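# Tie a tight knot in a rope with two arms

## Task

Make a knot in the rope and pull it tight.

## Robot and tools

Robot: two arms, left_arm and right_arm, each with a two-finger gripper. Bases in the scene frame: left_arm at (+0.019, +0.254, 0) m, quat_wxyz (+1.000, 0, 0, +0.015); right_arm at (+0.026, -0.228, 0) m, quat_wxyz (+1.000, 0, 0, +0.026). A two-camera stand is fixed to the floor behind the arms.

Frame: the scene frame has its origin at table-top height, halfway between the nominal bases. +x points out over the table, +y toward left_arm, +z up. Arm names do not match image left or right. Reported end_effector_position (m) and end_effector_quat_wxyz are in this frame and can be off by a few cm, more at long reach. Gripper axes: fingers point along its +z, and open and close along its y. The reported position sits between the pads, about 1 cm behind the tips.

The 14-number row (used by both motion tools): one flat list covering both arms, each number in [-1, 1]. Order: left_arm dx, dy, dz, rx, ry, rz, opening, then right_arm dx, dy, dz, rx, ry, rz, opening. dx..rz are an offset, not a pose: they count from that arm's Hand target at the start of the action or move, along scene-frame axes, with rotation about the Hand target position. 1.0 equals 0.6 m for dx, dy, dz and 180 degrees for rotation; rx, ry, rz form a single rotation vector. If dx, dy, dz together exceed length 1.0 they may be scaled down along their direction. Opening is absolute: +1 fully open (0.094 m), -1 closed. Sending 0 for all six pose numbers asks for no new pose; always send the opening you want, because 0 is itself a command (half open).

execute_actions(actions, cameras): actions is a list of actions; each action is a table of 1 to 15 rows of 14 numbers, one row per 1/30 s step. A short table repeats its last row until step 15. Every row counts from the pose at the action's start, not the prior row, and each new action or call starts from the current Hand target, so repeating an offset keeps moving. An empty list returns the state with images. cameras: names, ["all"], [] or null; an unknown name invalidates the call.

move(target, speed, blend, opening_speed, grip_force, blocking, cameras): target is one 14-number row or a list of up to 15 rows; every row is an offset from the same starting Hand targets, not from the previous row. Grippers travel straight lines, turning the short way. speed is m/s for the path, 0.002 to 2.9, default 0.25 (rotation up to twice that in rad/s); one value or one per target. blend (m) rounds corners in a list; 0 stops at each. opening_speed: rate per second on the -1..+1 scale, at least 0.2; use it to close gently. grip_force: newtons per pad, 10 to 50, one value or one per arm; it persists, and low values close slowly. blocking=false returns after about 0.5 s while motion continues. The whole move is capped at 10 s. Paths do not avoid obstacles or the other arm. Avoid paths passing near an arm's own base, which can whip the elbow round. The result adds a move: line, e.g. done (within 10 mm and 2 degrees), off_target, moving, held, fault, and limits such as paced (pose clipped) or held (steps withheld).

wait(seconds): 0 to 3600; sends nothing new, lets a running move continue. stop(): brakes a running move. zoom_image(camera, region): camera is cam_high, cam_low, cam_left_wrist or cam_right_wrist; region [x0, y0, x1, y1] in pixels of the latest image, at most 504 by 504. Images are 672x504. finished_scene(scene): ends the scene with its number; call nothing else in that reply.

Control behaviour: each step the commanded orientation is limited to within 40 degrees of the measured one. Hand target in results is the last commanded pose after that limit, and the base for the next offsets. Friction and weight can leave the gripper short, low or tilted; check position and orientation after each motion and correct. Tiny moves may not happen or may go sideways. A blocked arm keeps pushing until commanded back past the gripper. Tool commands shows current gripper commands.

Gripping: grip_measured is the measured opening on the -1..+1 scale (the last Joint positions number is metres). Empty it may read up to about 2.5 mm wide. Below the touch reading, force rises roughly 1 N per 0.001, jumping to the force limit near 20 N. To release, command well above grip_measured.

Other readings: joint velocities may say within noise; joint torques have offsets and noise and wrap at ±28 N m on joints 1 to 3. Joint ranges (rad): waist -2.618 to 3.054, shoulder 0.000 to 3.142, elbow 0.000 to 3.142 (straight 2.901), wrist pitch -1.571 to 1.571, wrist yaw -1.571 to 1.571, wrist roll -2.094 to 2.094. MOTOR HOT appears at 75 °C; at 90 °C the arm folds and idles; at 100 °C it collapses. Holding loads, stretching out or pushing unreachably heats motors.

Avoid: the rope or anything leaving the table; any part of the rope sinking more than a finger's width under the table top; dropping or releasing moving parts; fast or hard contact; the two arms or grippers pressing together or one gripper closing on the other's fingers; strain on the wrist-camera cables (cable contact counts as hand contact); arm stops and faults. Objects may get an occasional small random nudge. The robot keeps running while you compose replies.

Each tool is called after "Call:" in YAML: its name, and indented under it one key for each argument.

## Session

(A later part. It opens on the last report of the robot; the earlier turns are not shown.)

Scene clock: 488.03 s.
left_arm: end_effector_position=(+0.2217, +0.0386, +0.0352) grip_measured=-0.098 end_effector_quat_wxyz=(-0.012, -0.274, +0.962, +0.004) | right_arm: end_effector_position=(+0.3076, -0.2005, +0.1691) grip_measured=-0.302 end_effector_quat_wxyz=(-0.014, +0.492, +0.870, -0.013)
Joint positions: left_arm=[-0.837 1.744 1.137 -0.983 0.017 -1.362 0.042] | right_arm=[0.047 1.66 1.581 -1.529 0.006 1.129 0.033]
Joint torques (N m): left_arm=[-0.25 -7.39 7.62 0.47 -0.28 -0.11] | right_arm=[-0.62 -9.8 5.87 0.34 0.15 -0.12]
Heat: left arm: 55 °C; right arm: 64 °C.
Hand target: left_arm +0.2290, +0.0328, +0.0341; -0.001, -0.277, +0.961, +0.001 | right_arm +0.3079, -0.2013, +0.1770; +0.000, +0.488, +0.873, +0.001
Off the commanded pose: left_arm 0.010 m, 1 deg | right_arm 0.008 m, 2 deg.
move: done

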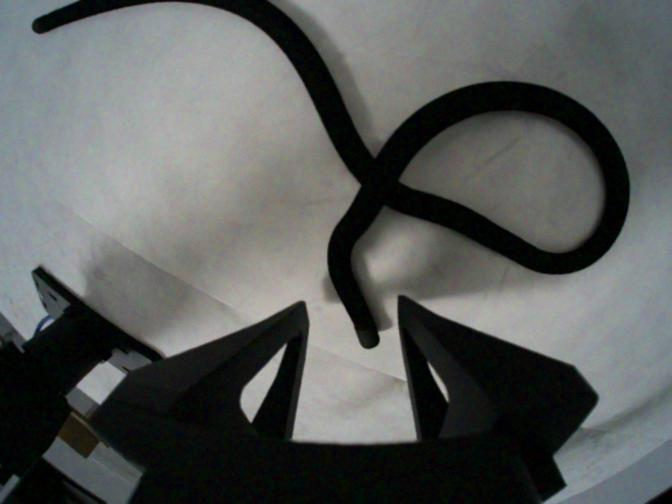

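Call:
move:
  target:
    - [0.009,0.017,-0.047,0,0,0,-0.1,0,0,0,0,0,0,-0.3]
    - [0.009,0.017,-0.047,0,0,0,-1,0,0,0,0,0,0,-0.3]
    - [0.009,0.017,-0.02,-0.11,0.039,0.22,-1,0,0,0,0,0,0,-0.3]
  speed: 0.2
  cameras: ["cam_left_wrist","cam_right_wrist","cam_high"]

Scene clock: 514.70 s.
left_arm: end_effector_position=(+0.2357, +0.0404, +0.0241) grip_measured=-0.839 end_effector_quat_wxyz=(-0.104, -0.572, +0.800, -0.144) | right_arm: end_effector_position=(+0.3076, -0.2005, +0.1691) grip_measured=-0.302 end_effector_quat_wxyz=(-0.014, +0.492, +0.870, -0.013)
Joint positions: left_arm=[-0.645 1.599 0.872 -0.633 0.291 -1.886 0.008] | right_arm=[0.047 1.66 1.581 -1.529 0.006 1.129 0.033]
Joint torques (N m): left_arm=[0.8 -8.25 4.62 0.92 0.06 -0.13] | right_arm=[-0.57 -9.76 5.87 0.33 0.15 -0.12]
Heat: left arm: 53 °C; right arm: 63 °C.
Hand target: left_arm +0.2345, +0.0431, +0.0221; -0.105, -0.579, +0.795, -0.145 | right_arm +0.3079, -0.2013, +0.1770; +0.000, +0.488, +0.873, +0.001
Off the commanded pose: left_arm 0.004 m, 1 deg | right_arm 0.008 m, 2 deg.
move: done; target 2's new opening was sent with left_arm's hand 0.016 m and 1 deg from that target
Images, in order (width x height): cam_high 672x504, cam_left_wrist 672x504, cam_right_wrist 672x504.

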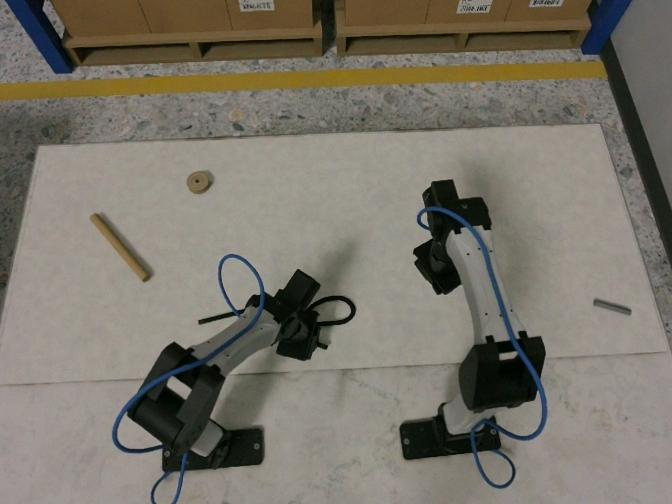

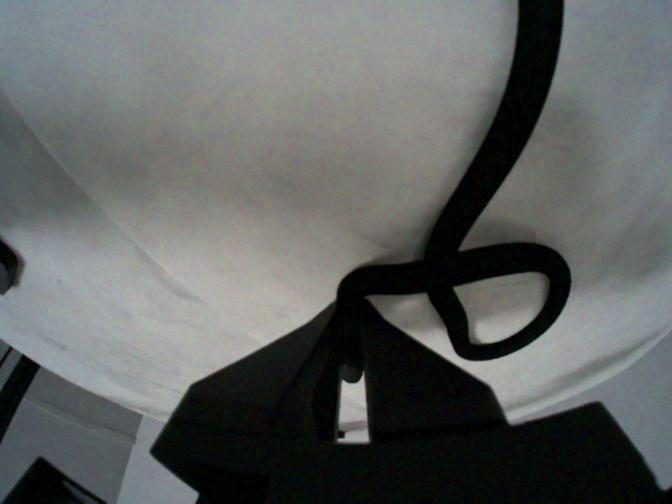

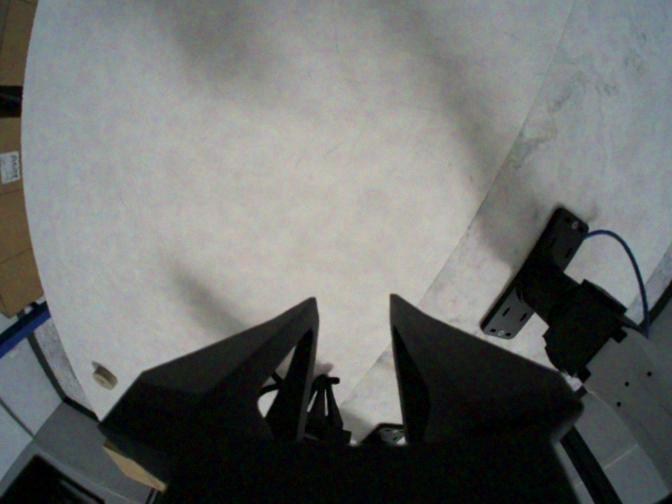

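Call:
move:
  target: [0,0,0,0,0,0,-1,-0.04,0.22,-0.09,0,0,-0.098,-0.1]
  speed: 0.3
  cameras: ["cam_right_wrist","cam_high"]

Call:
zoom_image:
  camera: "cam_high"
  region: [230, 250, 400, 380]

Scene clock: 526.77 s.
left_arm: end_effector_position=(+0.2357, +0.0404, +0.0241) grip_measured=-0.839 end_effector_quat_wxyz=(-0.104, -0.573, +0.800, -0.144) | right_arm: end_effector_position=(+0.2824, -0.0696, +0.1292) grip_measured=-0.102 end_effector_quat_wxyz=(-0.004, +0.612, +0.791, +0.010)
Joint positions: left_arm=[-0.645 1.599 0.872 -0.633 0.291 -1.887 0.008] | right_arm=[0.49 1.667 1.431 -1.318 -0.015 1.86 0.042]
Joint torques (N m): left_arm=[0.8 -8.27 4.62 0.92 0.06 -0.13] | right_arm=[0.46 -5.68 5.75 0.41 0.39 0.29]
Heat: left arm: 54 °C; right arm: 63 °C.
Hand target: left_arm +0.2344, +0.0431, +0.0221; -0.105, -0.579, +0.795, -0.145 | right_arm +0.2839, -0.0693, +0.1230; +0.000, +0.616, +0.787, +0.001
Off the commanded pose: left_arm 0.004 m, 1 deg | right_arm 0.006 m, 1 deg.
move: done
Images, in order (width x height): cam_high 672x504, cam_right_wrist 672x504.

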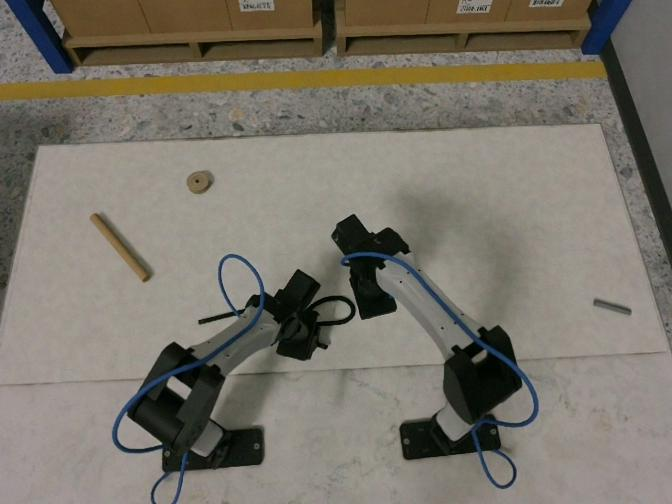

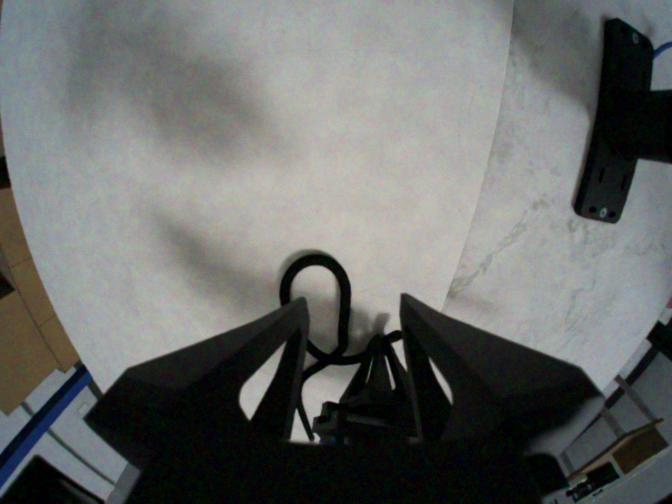

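Scaled by 2.965 from the camera's image (finer frame: 960x720).

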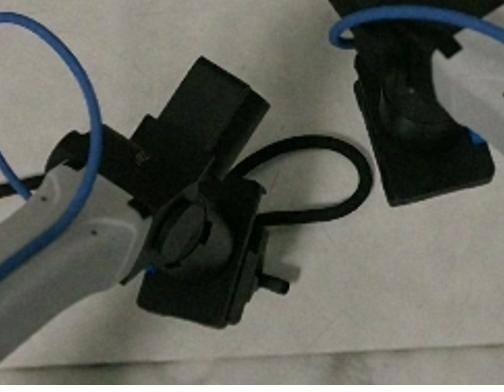

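Call:
move:
  target: [0,0,0,0,0,0,-1,-0.0125,0.086,-0.13,0.09,0,0,-0.3]
  speed: 0.2
  cameras: ["cam_right_wrist"]

Scene clock: 538.60 s.
left_arm: end_effector_position=(+0.2357, +0.0404, +0.0241) grip_measured=-0.839 end_effector_quat_wxyz=(-0.104, -0.573, +0.800, -0.144) | right_arm: end_effector_position=(+0.2788, -0.0205, +0.0521) grip_measured=-0.298 end_effector_quat_wxyz=(-0.080, +0.607, +0.782, +0.118)
Joint positions: left_arm=[-0.645 1.599 0.872 -0.633 0.291 -1.887 0.008] | right_arm=[0.511 1.667 1.086 -0.818 -0.231 1.905 0.033]
Joint torques (N m): left_arm=[0.81 -8.27 4.63 0.91 0.07 -0.12] | right_arm=[0.47 -5.48 5.56 0.78 -0.02 0.21]
Heat: left arm: 55 °C; right arm: 60 °C.
Hand target: left_arm +0.2344, +0.0431, +0.0221; -0.105, -0.579, +0.795, -0.145 | right_arm +0.2764, -0.0178, +0.0450; -0.087, +0.610, +0.779, +0.112
Off the commanded pose: left_arm 0.004 m, 1 deg | right_arm 0.008 m, 1 deg.
move: done

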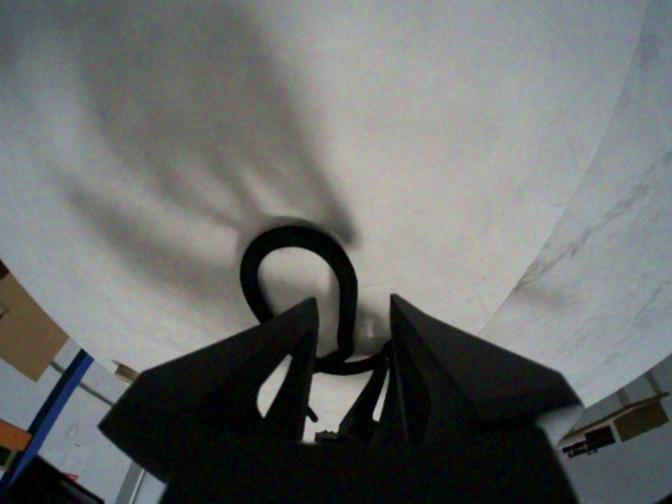

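Call:
move:
  target:
    - [0,0,0,0,0,0,-0.5,0,0,-0.062,0,0,0,-0.3]
    - [0.007,0.022,-0.022,0,0,0,-0.5,0,0,-0.062,0,0,0,-1]
    - [0.007,0.022,-0.022,0,0,0,-1,-0.0,0,-0.03,0,0,0,-1]
    - [0.007,0.022,-0.01,0,0,0,-1,-0.035,0.0,0.07,0,0,0,-1]
  speed: 0.15
  cameras: ["cam_left_wrist","cam_right_wrist"]

Scene clock: 575.23 s.
left_arm: end_effector_position=(+0.2427, +0.0426, +0.0227) grip_measured=-0.835 end_effector_quat_wxyz=(-0.116, -0.571, +0.795, -0.171) | right_arm: end_effector_position=(+0.2497, -0.0216, +0.0726) grip_measured=-0.853 end_effector_quat_wxyz=(-0.098, +0.610, +0.781, +0.094)
Joint positions: left_arm=[-0.597 1.594 0.841 -0.577 0.342 -1.854 0.008] | right_arm=[0.552 1.6 1.104 -0.952 -0.244 1.946 0.007]
Joint torques (N m): left_arm=[1.09 -7.56 5.22 0.52 -0.32 0.1] | right_arm=[0.46 -8.96 8.13 0.45 0.2 0.22]
Heat: left arm: 56 °C; right arm: 57 °C.
Hand target: left_arm +0.2387, +0.0562, +0.0161; -0.105, -0.579, +0.795, -0.145 | right_arm +0.2553, -0.0178, +0.0870; -0.087, +0.610, +0.779, +0.111
Off the commanded pose: left_arm 0.016 m, 3 deg | right_arm 0.016 m, 2 deg.
move: off_target (left_arm, right_arm); target 2's new opening was sent with right_arm's hand 0.013 m and 1 deg from that target; target 3's new opening was sent with left_arm's hand 0.019 m and 3 deg from that target

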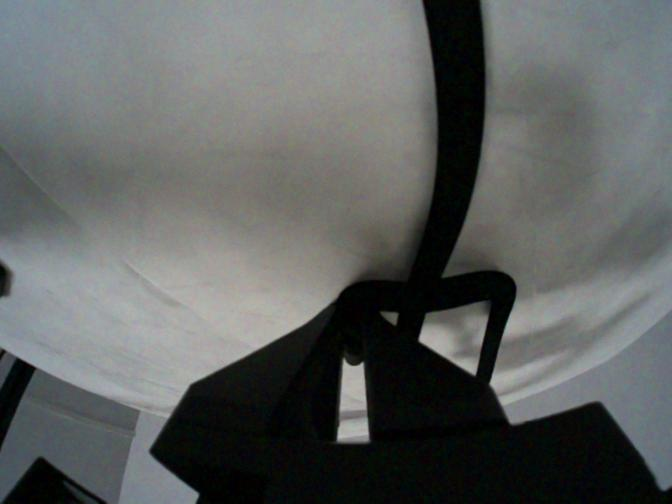

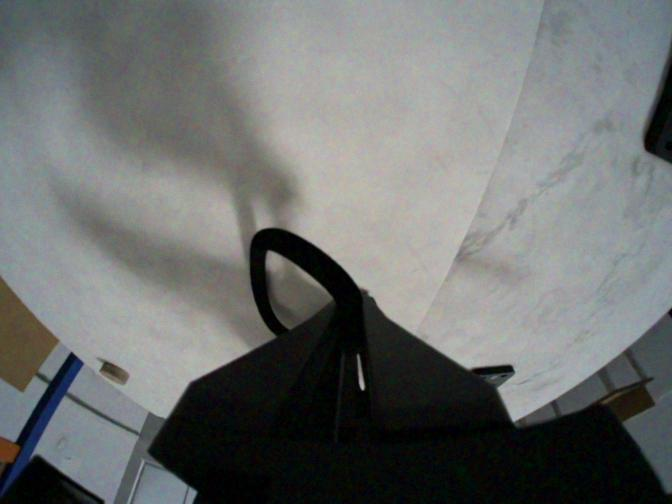

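Call:
move:
  target:
    - [0,0,0,0,0,0,-1,-0.1,0.015,0.01,0,0,0,-1]
    - [0,0,0,0,0,0,-1,-0.105,0.025,-0.1,0,0,0,-1]
  speed: 0.15
  cameras: ["cam_left_wrist","cam_right_wrist","cam_low"]

Call:
zoom_image:
  camera: "cam_low"
  region: [240, 220, 400, 330]

Scene clock: 587.10 s.
left_arm: end_effector_position=(+0.2426, +0.0426, +0.0227) grip_measured=-0.835 end_effector_quat_wxyz=(-0.116, -0.571, +0.795, -0.170) | right_arm: end_effector_position=(+0.1952, -0.0047, +0.0319) grip_measured=-0.853 end_effector_quat_wxyz=(-0.102, +0.577, +0.802, +0.115)
Joint positions: left_arm=[-0.597 1.594 0.841 -0.577 0.342 -1.854 0.008] | right_arm=[0.719 1.499 0.823 -0.698 -0.241 2.043 0.007]
Joint torques (N m): left_arm=[1.07 -7.57 5.24 0.52 -0.33 0.09] | right_arm=[0.51 -4.05 5.3 0.84 0 0.26]
Heat: left arm: 56 °C; right arm: 58 °C.
Hand target: left_arm +0.2386, +0.0562, +0.0161; -0.105, -0.579, +0.795, -0.145 | right_arm +0.1924, -0.0028, +0.0269; -0.087, +0.610, +0.779, +0.111
Off the commanded pose: left_arm 0.016 m, 3 deg | right_arm 0.006 m, 5 deg.
joint sent to its limit (right arm) — joint 6 (wrist roll), upper limit. The joint targets are off in orientation, not in position.
move: off_target (right_arm)
Images, in order (width x height): cam_low 672x504, cam_left_wrist 672x504, cam_right_wrist 672x504.

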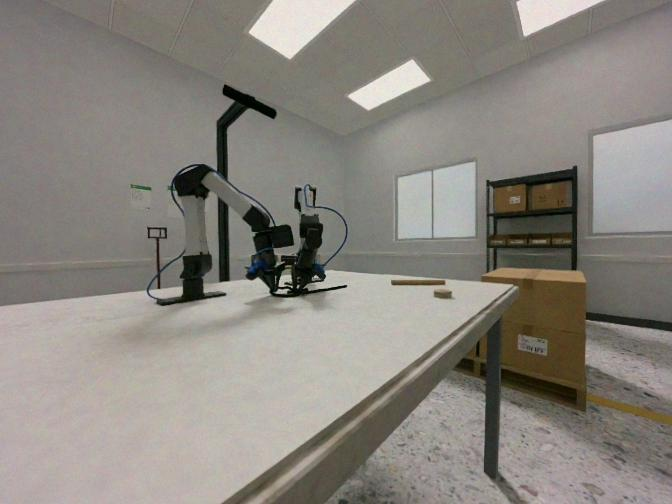

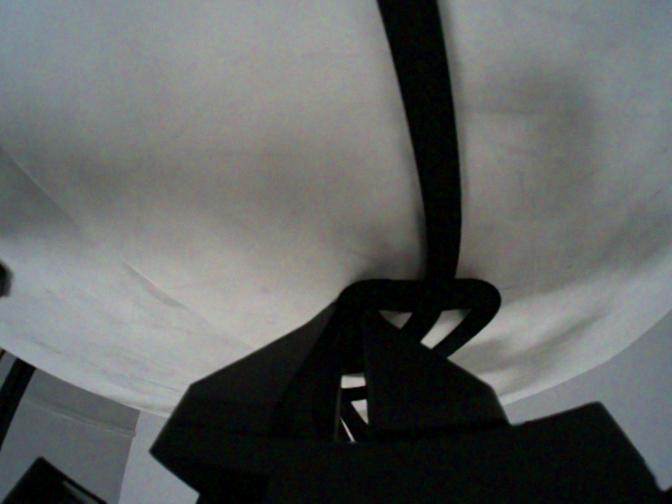

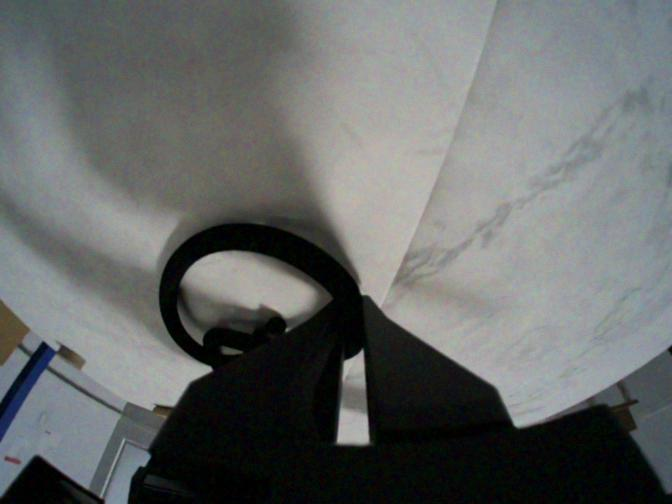

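Scaled by 3.150 from the camera's image (finer frame: 960x720).

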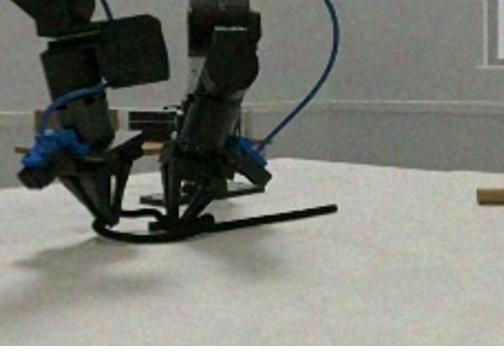

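Call:
move:
  target:
    - [0,0,0,0,0,0,-0.6,0,0.01,-0.03,0,0,0,-1]
    - [0,0.0,0.12,0,0,0,-0.6,0,0.01,-0.03,0,0,0,-1]
    - [0,0.35,0.25,0,0,0,-0.6,0,0.01,-0.03,0,0,0,-0.5]
    - [0,0.35,0.25,0,0,0,-0.1,0,0.01,0.12,0,0,0,-0.5]
    - [0,0.4,0.25,0,0,0,-0.1,0.05,-0.1,0.2,-0.09,0,0.1,-0.1]
  speed: 0.25
  cameras: ["cam_right_wrist","cam_high"]

Call:
zoom_image:
  camera: "cam_high"
  region: [190, 260, 390, 380]

Scene clock: 608.60 s.
left_arm: end_effector_position=(+0.2387, +0.2937, +0.1640) grip_measured=-0.102 end_effector_quat_wxyz=(-0.092, -0.581, +0.795, -0.149) | right_arm: end_effector_position=(+0.2170, -0.0613, +0.1445) grip_measured=-0.103 end_effector_quat_wxyz=(-0.024, +0.489, +0.872, -0.009)
Joint positions: left_arm=[0.401 1.477 1.334 -1.554 0.33 -0.809 0.042] | right_arm=[0.637 1.533 1.352 -1.424 -0.038 1.71 0.042]
Joint torques (N m): left_arm=[0.81 -4.94 7.92 -0.11 0.02 0.11] | right_arm=[-0.58 -4.49 7.86 0.07 0.39 -0.04]
Heat: left arm: 54 °C; right arm: 56 °C.
Hand target: left_arm +0.2387, +0.2962, +0.1661; -0.105, -0.579, +0.795, -0.145 | right_arm +0.2224, -0.0628, +0.1470; -0.017, +0.487, +0.873, -0.014
Off the commanded pose: left_arm 0.003 m, 2 deg | right_arm 0.006 m, 1 deg.
joint sent to its limit (left arm) — joint 4 (wrist pitch), lower limit. The joint targets still meet the commanded pose.
move: done; target 3's new opening was sent with right_arm's hand 0.011 m and 5 deg from that target
Images, in order (width x height): cam_high 672x504, cam_right_wrist 672x504.

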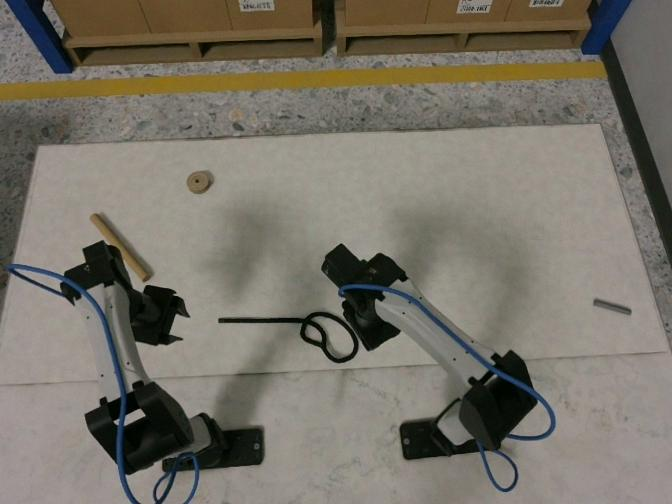

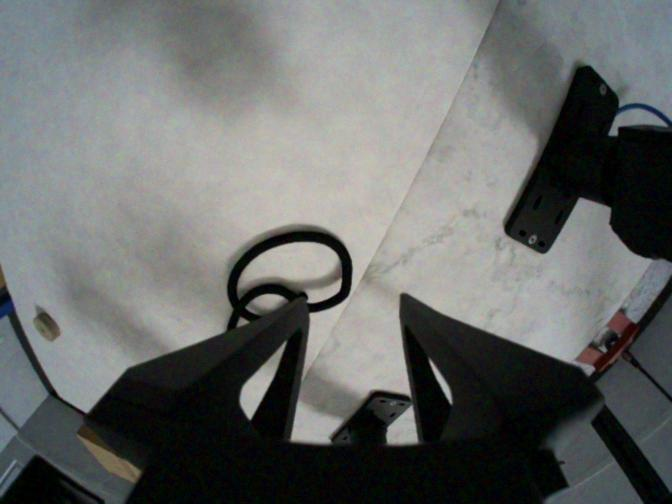

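Scaled by 2.520 from the camera's image (finer frame: 960x720).

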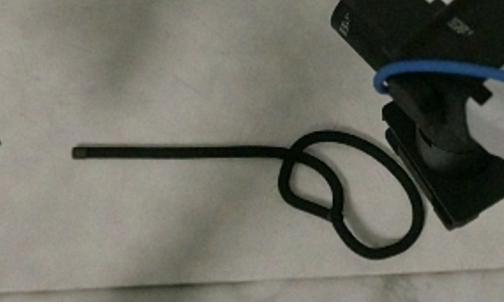

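Call:
zoom_image:
  camera: "cam_high"
  region: [290, 300, 370, 370]

Call:
zoom_image:
  camera: "cam_right_wrist"
  region: [210, 210, 370, 340]

Scaled by 6.300 from the camera's image (finer frame: 960x720).

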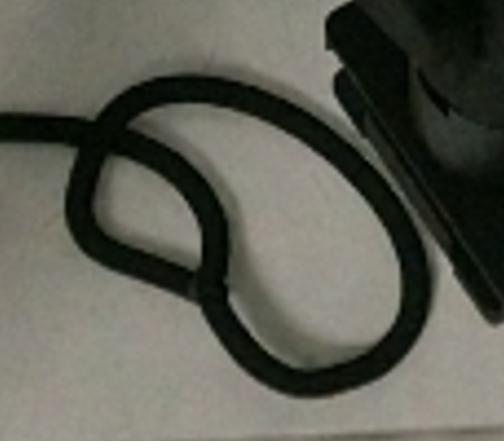

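Scaled by 3.150 from the camera's image (finer frame: 960x720).

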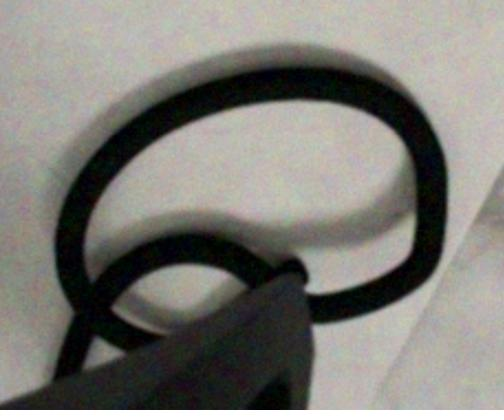

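Call:
move:
  target:
    - [0.002,-0.3,-0.1,0,0,-0.05,-0.3,-0.05,0.101,-0.1,0,0,0,-0.1]
    - [0.002,-0.389,-0.177,0,0,-0.05,-0.3,-0.05,0.101,-0.228,0,0,0,-0.1]
    - [0.002,-0.389,-0.177,0,0,-0.05,-0.3,-0.05,0.101,-0.228,0,0,0,-1]
  speed: 0.3
  cameras: ["cam_right_wrist","cam_left_wrist"]

Scene clock: 642.13 s.
left_arm: end_effector_position=(+0.2351, +0.1060, +0.1001) grip_measured=-0.298 end_effector_quat_wxyz=(-0.124, -0.509, +0.840, -0.139) | right_arm: end_effector_position=(+0.1870, -0.0100, +0.0711) grip_measured=-0.102 end_effector_quat_wxyz=(-0.022, +0.483, +0.875, -0.023)
Joint positions: left_arm=[-0.39 1.455 1.056 -1.103 0.369 -1.462 0.033] | right_arm=[0.857 1.641 1.168 -1.15 -0.037 1.917 0.042]
Joint torques (N m): left_arm=[0.8 -7.53 7.68 0.35 0.09 0.05] | right_arm=[-0.05 -7.9 7.72 0.05 0.2 0.07]
Heat: left arm: 51 °C; right arm: 54 °C.
Hand target: left_arm +0.2361, +0.1073, +0.1064; -0.120, -0.507, +0.841, -0.144 (not the last commanded pose) | right_arm +0.1907, -0.0052, +0.0807; -0.020, +0.483, +0.875, -0.009 (not the last commanded pose)
Tool commands: left_gripper/opening=-0.3 right_gripper/opening=-0.1
Off the commanded pose: left_arm 0.059 m, 1 deg | right_arm 0.062 m, 1 deg.
move: held (left_arm, right_arm; a check stopped the path); path passed 1 of 3 targets; target 3's new opening was not sent; limits=held
pose unreachable (left arm): on one or more control steps of this call, first in action 0 (counted from 0), this arm could not follow its commanded pose, so it was not sent that pose on those steps. It may still have moved: this result reports where it is.
cause: moving toward the commanded pose would bring a part of the arm too close to another arm (this arm's gripper housing and the right arm's wrist (the part past joint 4), along the way the arms are being sent, or toward where that arm still pushes).
pose unreachable (right arm): on one or more control steps of this call, first in action 0 (counted from 0), this arm could not follow its commanded pose, so it was not sent that pose on those steps. It may still have moved: this result reports where it is.
cause: moving toward the commanded pose would bring a part of the arm too close to another arm (this arm's wrist (the part past joint 4) and the left arm's gripper housing, along the way the arms are being sent, or toward where that arm still pushes).
Images, in order (width x height): cam_left_wrist 672x504, cam_right_wrist 672x504.

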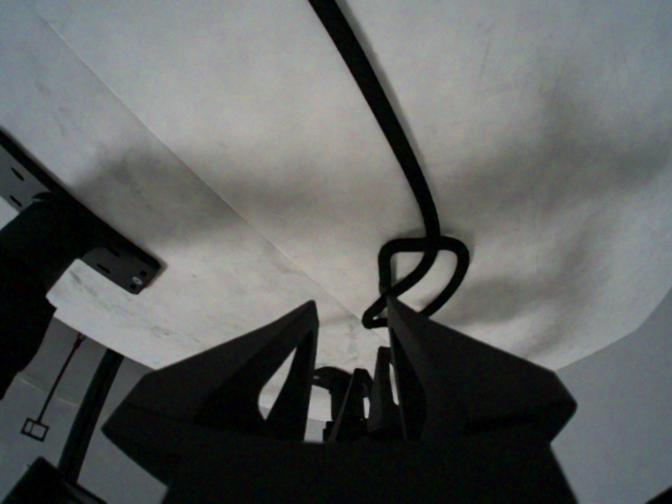

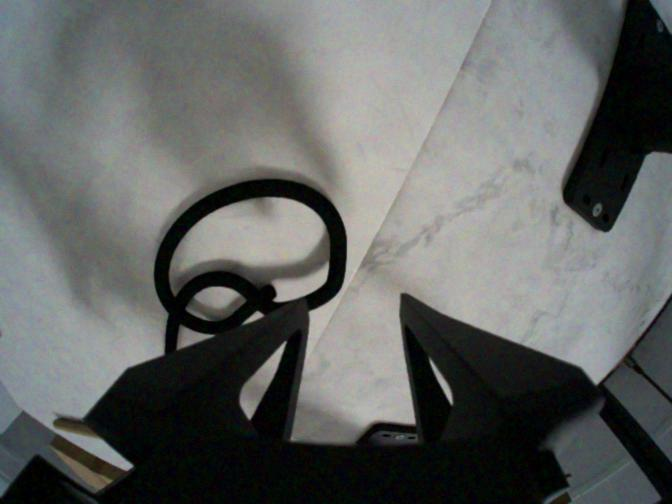

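Call:
move:
  target:
    - [0,0,0,0,0,0,-0.3,0.1,-0.2,0.12,0,0,0.05,-0.1]
    - [0.008,-0.072,-0.11,0,0,-0.03,-0.3,0.1,-0.25,0.12,0,0,0.1,-0.1]
  speed: 0.3
  cameras: ["cam_left_wrist"]

Scene clock: 655.90 s.
left_arm: end_effector_position=(+0.2409, +0.0654, +0.0461) grip_measured=-0.298 end_effector_quat_wxyz=(-0.125, -0.464, +0.865, -0.143) | right_arm: end_effector_position=(+0.2540, -0.1511, +0.1477) grip_measured=-0.102 end_effector_quat_wxyz=(-0.025, +0.346, +0.938, -0.014)
Joint positions: left_arm=[-0.519 1.599 0.968 -0.837 0.369 -1.492 0.033] | right_arm=[0.264 1.508 1.341 -1.46 -0.01 1.022 0.042]
Joint torques (N m): left_arm=[-0.36 -6.12 5.74 0.73 0.04 -0.11] | right_arm=[-0.58 -7.94 5.5 0.1 0.3 -0.15]
Heat: left arm: 53 °C; right arm: 57 °C.
Hand target: left_arm +0.2410, +0.0641, +0.0404; -0.126, -0.467, +0.864, -0.138 | right_arm +0.2506, -0.1553, +0.1526; -0.019, +0.340, +0.940, -0.013
Off the commanded pose: left_arm 0.006 m, 1 deg | right_arm 0.007 m, 1 deg.
move: done

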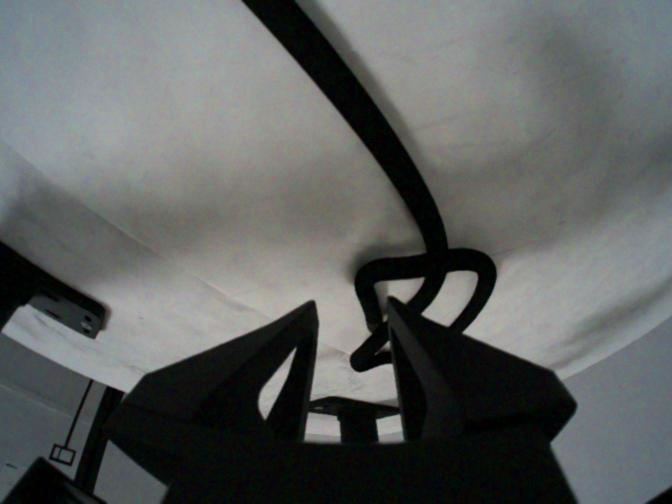

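Call:
move:
  target:
    - [0.012,-0.007,-0.045,0,0,0,-0.3,0,0,0,0,0,0,-0.1]
    - [0.012,-0.007,-0.045,0,0,0,-1,0,0,0,0,0,0,-0.1]
    - [-0.02,-0.055,-0.04,0,0,0,-1,0,0,0,0,0,0,-0.1]
  speed: 0.15
  cameras: ["cam_left_wrist","cam_right_wrist"]

Scene clock: 667.83 s.
left_arm: end_effector_position=(+0.2324, +0.0307, +0.0237) grip_measured=-0.843 end_effector_quat_wxyz=(-0.130, -0.466, +0.863, -0.145) | right_arm: end_effector_position=(+0.2540, -0.1511, +0.1477) grip_measured=-0.102 end_effector_quat_wxyz=(-0.025, +0.345, +0.938, -0.014)
Joint positions: left_arm=[-0.637 1.667 0.937 -0.692 0.365 -1.624 0.007] | right_arm=[0.264 1.508 1.341 -1.46 -0.01 1.021 0.042]
Joint torques (N m): left_arm=[-1.06 -7.51 4.41 0.88 -0.08 -0.1] | right_arm=[-0.58 -7.98 5.52 0.11 0.3 -0.14]
Heat: left arm: 52 °C; right arm: 58 °C.
Hand target: left_arm +0.2290, +0.0312, +0.0164; -0.126, -0.467, +0.864, -0.138 | right_arm +0.2506, -0.1553, +0.1526; -0.019, +0.340, +0.940, -0.013
Off the commanded pose: left_arm 0.008 m, 1 deg | right_arm 0.007 m, 1 deg.
move: done

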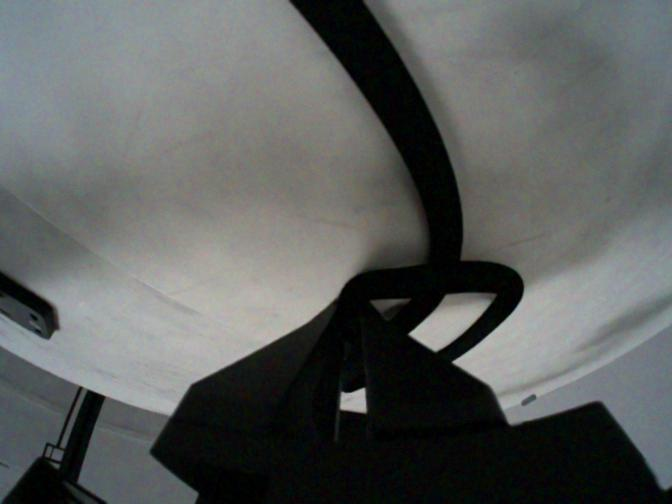

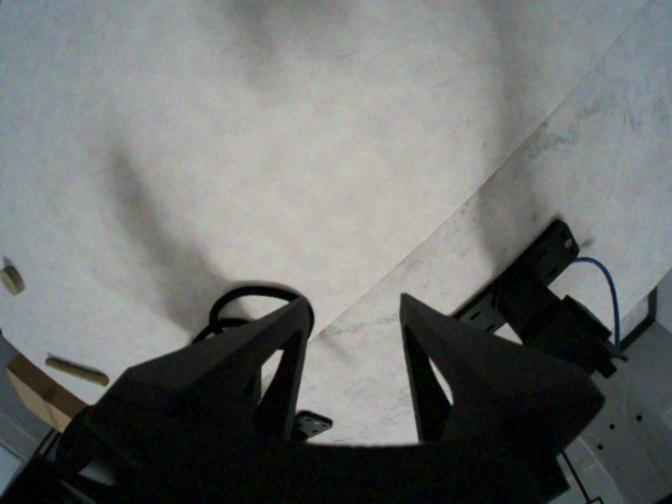

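Call:
move:
  target:
    - [0,0,0,0,0,0,-0.5,0,0,0,0,0,0,-0.1]
    - [0,0.0,0.12,0,0,0,-0.5,0,0,0,0,0,0,-0.1]
    - [0,0.4,0.25,0.1,0,-0.15,-0.1,0.0,0.05,0,0,0,-0.15,-0.1]
  speed: 0.3
  cameras: ["cam_high","cam_right_wrist"]

Call:
zoom_image:
  camera: "cam_high"
  region: [200, 290, 370, 390]

Call:
zoom_image:
  camera: "cam_right_wrist"
  region: [200, 240, 370, 360]

Scene clock: 678.87 s.
left_arm: end_effector_position=(+0.2297, +0.2671, +0.1586) grip_measured=-0.103 end_effector_quat_wxyz=(-0.050, -0.269, +0.962, +0.016) | right_arm: end_effector_position=(+0.2457, -0.1295, +0.1477) grip_measured=-0.102 end_effector_quat_wxyz=(-0.027, +0.547, +0.836, -0.017)
Joint positions: left_arm=[0.021 1.446 1.324 -1.554 -0.01 -0.495 0.042] | right_arm=[0.348 1.508 1.341 -1.46 -0.026 1.559 0.042]
Joint torques (N m): left_arm=[0.83 -6.89 7.98 -0.04 -0.27 0.1] | right_arm=[0.51 -5.16 7.77 0.19 0.18 0.23]
Heat: left arm: 52 °C; right arm: 58 °C.
Hand target: left_arm +0.2290, +0.2712, +0.1664; -0.081, -0.267, +0.960, +0.031 | right_arm +0.2506, -0.1253, +0.1526; -0.021, +0.550, +0.835, -0.008
Off the commanded pose: left_arm 0.009 m, 4 deg | right_arm 0.008 m, 1 deg.
joint sent to its limit (left arm) — joint 4 (wrist pitch), lower limit. The joint targets are off in orientation, not in position.
move: off_target (left_arm); target 3's new opening was sent with left_arm's hand 0.009 m and 4 deg from that target

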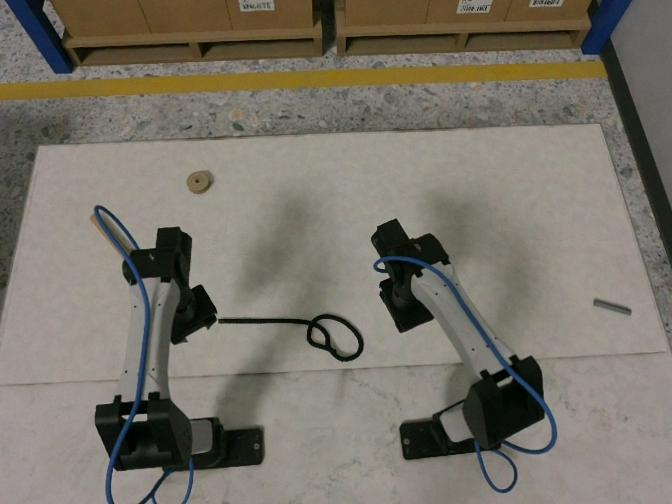

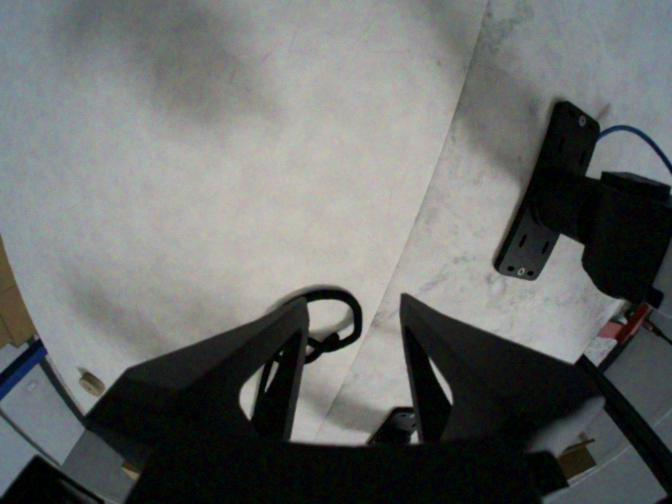

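Scaled by 2.965 from the camera's image (finer frame: 960x720).

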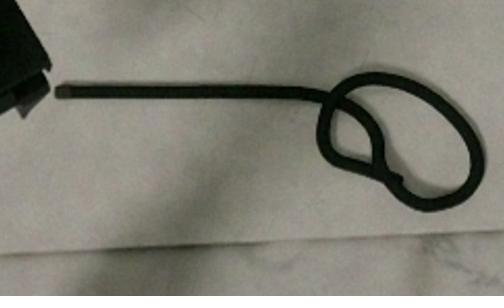

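Scaled by 2.965 from the camera's image (finer frame: 960x720).

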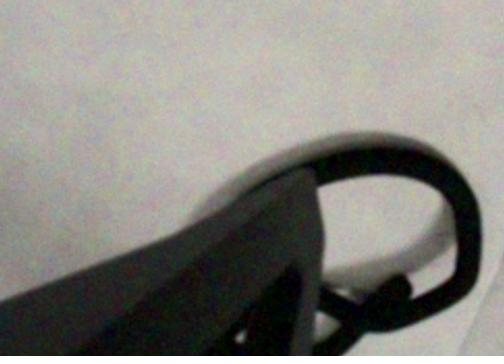

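Call:
move:
  target:
    - [0.013,-0.357,-0.2,-0.095,-0.013,0.234,-0.3,-0.093,0.13,-0.1,0.09,0,-0.03,-0.1]
    - [0.013,-0.357,-0.24,-0.095,-0.013,0.234,-0.3,-0.093,0.176,-0.175,0.09,0,-0.03,-0.1]
  speed: 0.3
  cameras: ["cam_left_wrist","cam_right_wrist"]

Scene clock: 707.27 s.
left_arm: end_effector_position=(+0.2376, +0.0551, +0.0325) grip_measured=-0.298 end_effector_quat_wxyz=(-0.109, -0.574, +0.797, -0.156) | right_arm: end_effector_position=(+0.1948, -0.0197, +0.0526) grip_measured=-0.102 end_effector_quat_wxyz=(-0.102, +0.576, +0.803, +0.117)
Joint positions: left_arm=[-0.582 1.549 0.852 -0.661 0.322 -1.835 0.033] | right_arm=[0.674 1.424 0.846 -0.804 -0.25 1.994 0.042]
Joint torques (N m): left_arm=[-0.38 -5.07 4.98 1.02 -0.12 -0.12] | right_arm=[0.44 -3.59 5.64 0.81 0.18 0.25]
Heat: left arm: 53 °C; right arm: 56 °C.
Hand target: left_arm +0.2366, +0.0569, +0.0224; -0.106, -0.579, +0.796, -0.145 | right_arm +0.1950, -0.0197, +0.0478; -0.098, +0.580, +0.801, +0.111
Off the commanded pose: left_arm 0.010 m, 1 deg | right_arm 0.005 m, 1 deg.
move: done

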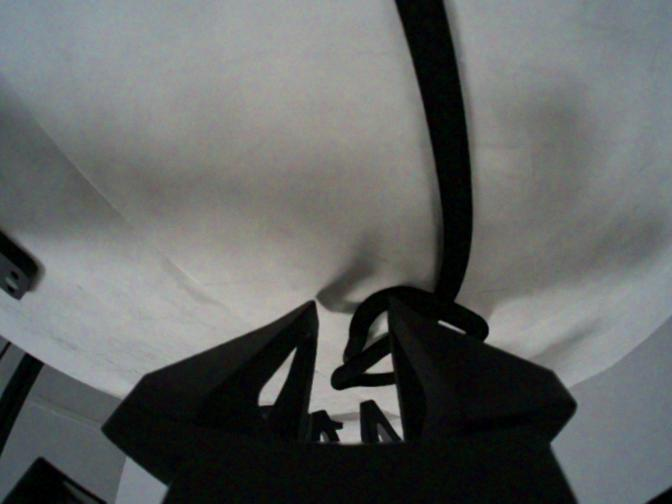

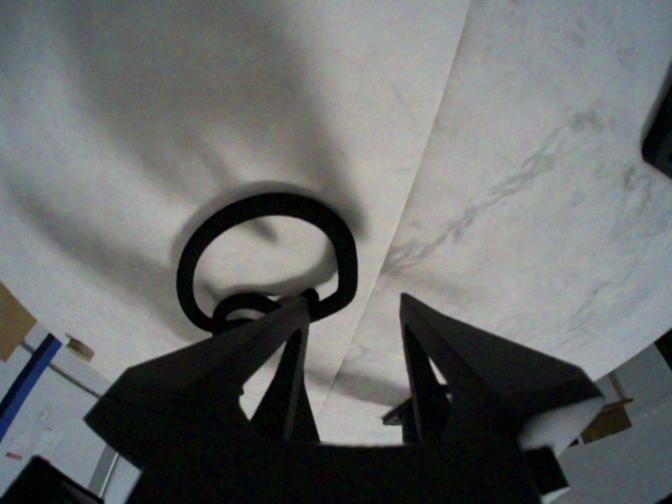

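Call:
move:
  target:
    - [0.0025,0.008,-0.015,0,0,0,-0.3,-0.007,-0.002,0,0,0,0,-0.4]
    - [0.0025,0.008,-0.02,0,0,0,-0.3,-0.007,-0.002,-0.063,0,0,0,-0.4]
    - [0.0025,0.008,-0.02,0,0,0,-1,-0.007,-0.002,-0.063,0,0,0,-1]
    - [0.0025,0.008,-0.02,0,0,0,-1,-0.01,0.01,0.0,0,0,0,-1]
    - [0.0025,0.008,-0.02,0,0,0,-1,-0.012,0.04,0.0,0,0,0,-1]
    - [0.0025,0.008,-0.02,0,0,0,-1,-0.014,0.04,-0.055,0,0,0,-1]
  speed: 0.15
  cameras: ["cam_left_wrist","cam_right_wrist"]

Scene clock: 721.43 s.
left_arm: end_effector_position=(+0.2466, +0.0536, +0.0278) grip_measured=-0.991 end_effector_quat_wxyz=(-0.101, -0.573, +0.794, -0.175) | right_arm: end_effector_position=(+0.1863, +0.0012, +0.0214) grip_measured=-0.846 end_effector_quat_wxyz=(-0.107, +0.564, +0.812, +0.111)
Joint positions: left_arm=[-0.571 1.556 0.829 -0.591 0.322 -1.832 0] | right_arm=[0.754 1.523 0.799 -0.657 -0.245 2.044 0.007]
Joint torques (N m): left_arm=[0.32 -3.99 4.27 0.84 -0.08 0.08] | right_arm=[0.43 -3.58 5.04 1.07 0.07 0.25]
Heat: left arm: 51 °C; right arm: 54 °C.
Hand target: left_arm +0.2381, +0.0617, +0.0104; -0.106, -0.578, +0.796, -0.145 | right_arm +0.1866, +0.0044, +0.0148; -0.098, +0.580, +0.801, +0.111
Off the commanded pose: left_arm 0.021 m, 4 deg | right_arm 0.007 m, 2 deg.
joint sent to its limit (right arm) — joint 6 (wrist roll), upper limit. The joint targets still meet the commanded pose.
move: off_target (left_arm); target 3's new opening was sent with left_arm's hand 0.018 m and 2 deg from that target

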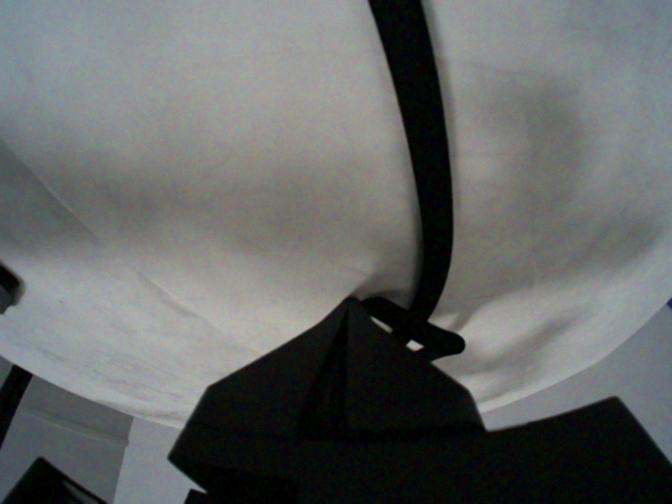

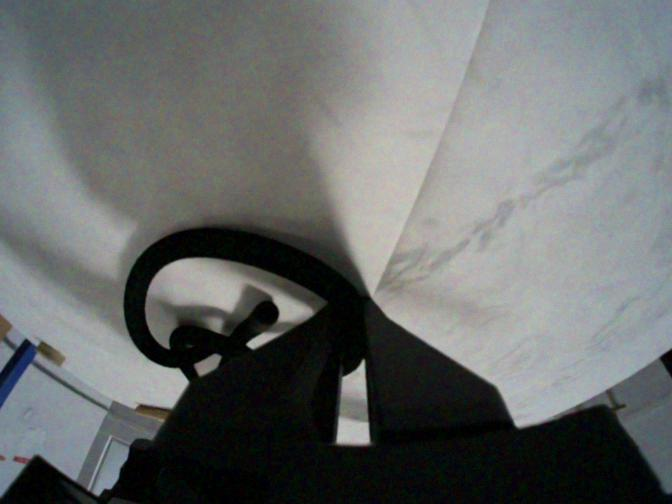

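Call:
move:
  target:
    - [0,0,0.0,0,0,0,-0.8,0,0,0,0,0,0,-0.4]
    - [0,0.1,0.15,0,0,0,-0.8,0,0,0.15,0,0,0,-0.4]
    - [0,0.45,0.25,0,0,0,-0.2,0.055,-0.08,0.17,-0.029,-0.12,0.781,-0.4]
    - [0,0.45,0.25,0,0,0,-0.2,0.055,0.02,0.14,-0.029,-0.12,0.781,-0.4]
  speed: 0.35
  cameras: ["cam_high","cam_right_wrist"]

Scene clock: 746.83 s.
left_arm: end_effector_position=(+0.2394, +0.3274, +0.1590) grip_measured=-0.202 end_effector_quat_wxyz=(-0.085, -0.582, +0.794, -0.154) | right_arm: end_effector_position=(+0.2150, +0.0087, +0.0977) grip_measured=-0.402 end_effector_quat_wxyz=(-0.008, -0.574, +0.819, +0.000)
Joint positions: left_arm=[0.527 1.535 1.367 -1.554 0.32 -0.682 0.038] | right_arm=[0.84 1.709 1.352 -1.229 -0.005 -0.33 0.028]
Joint torques (N m): left_arm=[0.87 -5.48 7.91 -0.15 -0.1 0.1] | right_arm=[0.54 -6.19 7.87 0.43 0.22 0.12]
Heat: left arm: 50 °C; right arm: 54 °C.
Hand target: left_arm +0.2381, +0.3317, +0.1604; -0.106, -0.579, +0.796, -0.145 | right_arm +0.2195, +0.0164, +0.0987; +0.000, -0.574, +0.819, -0.001
Off the commanded pose: left_arm 0.005 m, 3 deg | right_arm 0.009 m, 1 deg.
joint sent to its limit (left arm) — joint 4 (wrist pitch), lower limit. The joint targets still meet the commanded pose.
move: off_target (left_arm); target 3's new opening was sent with left_arm's hand 0.005 m and 3 deg from that target

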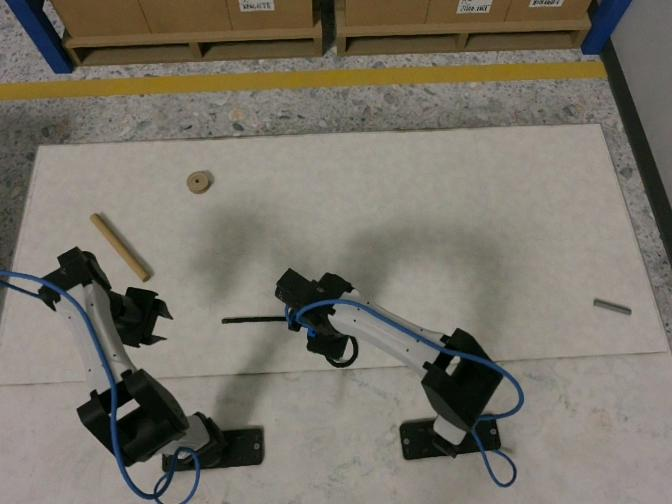

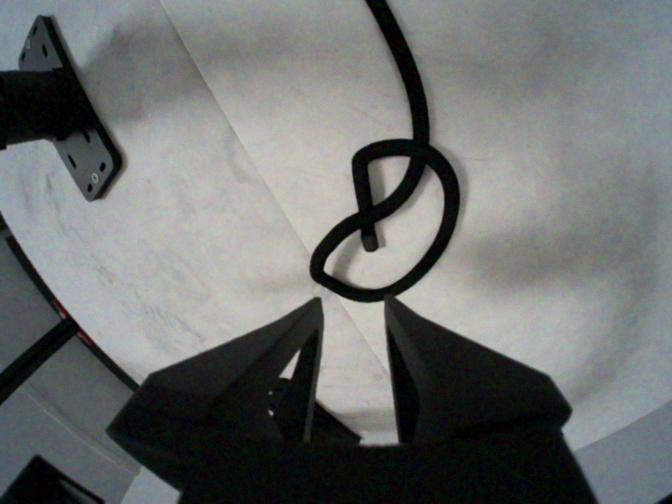

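Call:
move:
  target: [0,0,0,0,0,0,-0.2,0.022,-0.009,-0.1,0,0,0,-0.5]
  speed: 0.25
  cameras: ["cam_right_wrist"]

Scene clock: 754.30 s.
left_arm: end_effector_position=(+0.2394, +0.3274, +0.1590) grip_measured=-0.202 end_effector_quat_wxyz=(-0.085, -0.582, +0.794, -0.154) | right_arm: end_effector_position=(+0.2301, +0.0126, +0.0452) grip_measured=-0.498 end_effector_quat_wxyz=(+0.005, -0.570, +0.822, +0.003)
Joint positions: left_arm=[0.527 1.535 1.367 -1.554 0.32 -0.682 0.038] | right_arm=[0.811 1.774 1.216 -1.002 -0.004 -0.349 0.024]
Joint torques (N m): left_arm=[0.85 -5.48 7.91 -0.15 -0.1 0.11] | right_arm=[-0.59 -6.41 5.57 0.5 0.22 -0.15]
Heat: left arm: 51 °C; right arm: 54 °C.
Hand target: left_arm +0.2381, +0.3317, +0.1604; -0.106, -0.579, +0.796, -0.145 | right_arm +0.2328, +0.0111, +0.0388; +0.000, -0.574, +0.819, -0.001
Off the commanded pose: left_arm 0.005 m, 3 deg | right_arm 0.007 m, 1 deg.
joint sent to its limit (left arm) — joint 4 (wrist pitch), lower limit. The joint targets still meet the commanded pose.
move: done

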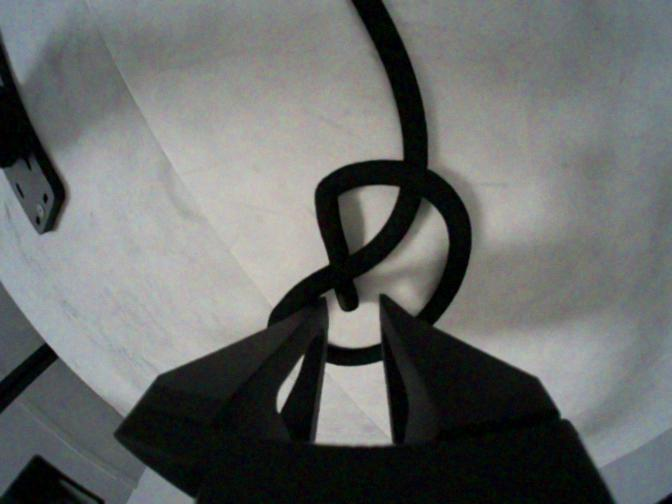

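Call:
move:
  target:
    - [0,0,0,0,0,0,-0.2,-0.0107,-0.014,-0.05,0,0,0,-0.5]
    - [0,0,0,0,0,0,-0.2,-0.0107,-0.014,-0.05,0,0,0,-1]
  speed: 0.12
  cameras: ["cam_right_wrist"]

Scene clock: 762.33 s.
left_arm: end_effector_position=(+0.2394, +0.3274, +0.1590) grip_measured=-0.202 end_effector_quat_wxyz=(-0.085, -0.582, +0.794, -0.154) | right_arm: end_effector_position=(+0.2235, +0.0037, +0.0190) grip_measured=-0.879 end_effector_quat_wxyz=(+0.001, -0.570, +0.822, +0.002)
Joint positions: left_arm=[0.527 1.535 1.367 -1.554 0.32 -0.682 0.038] | right_arm=[0.808 1.777 1.108 -0.898 -0.004 -0.351 0.006]
Joint torques (N m): left_arm=[0.85 -5.5 7.92 -0.15 -0.09 0.11] | right_arm=[-0.55 -5.83 4.45 0.76 0.21 -0.14]
Heat: left arm: 51 °C; right arm: 54 °C.
Hand target: left_arm +0.2381, +0.3317, +0.1604; -0.106, -0.579, +0.796, -0.145 | right_arm +0.2263, +0.0025, +0.0087; -0.001, -0.573, +0.819, -0.001
Off the commanded pose: left_arm 0.005 m, 3 deg | right_arm 0.011 m, 1 deg.
joint sent to its limit (left arm) — joint 4 (wrist pitch), lower limit. The joint targets still meet the commanded pose.
move: off_target (right_arm); target 2's new opening was sent with right_arm's hand 0.011 m and 1 deg from that target

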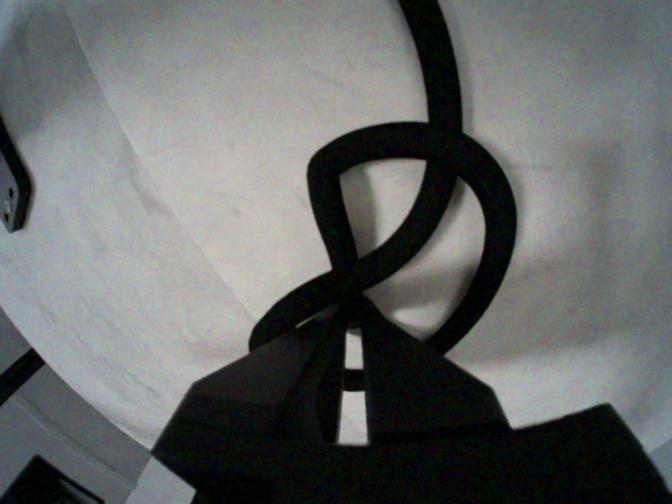

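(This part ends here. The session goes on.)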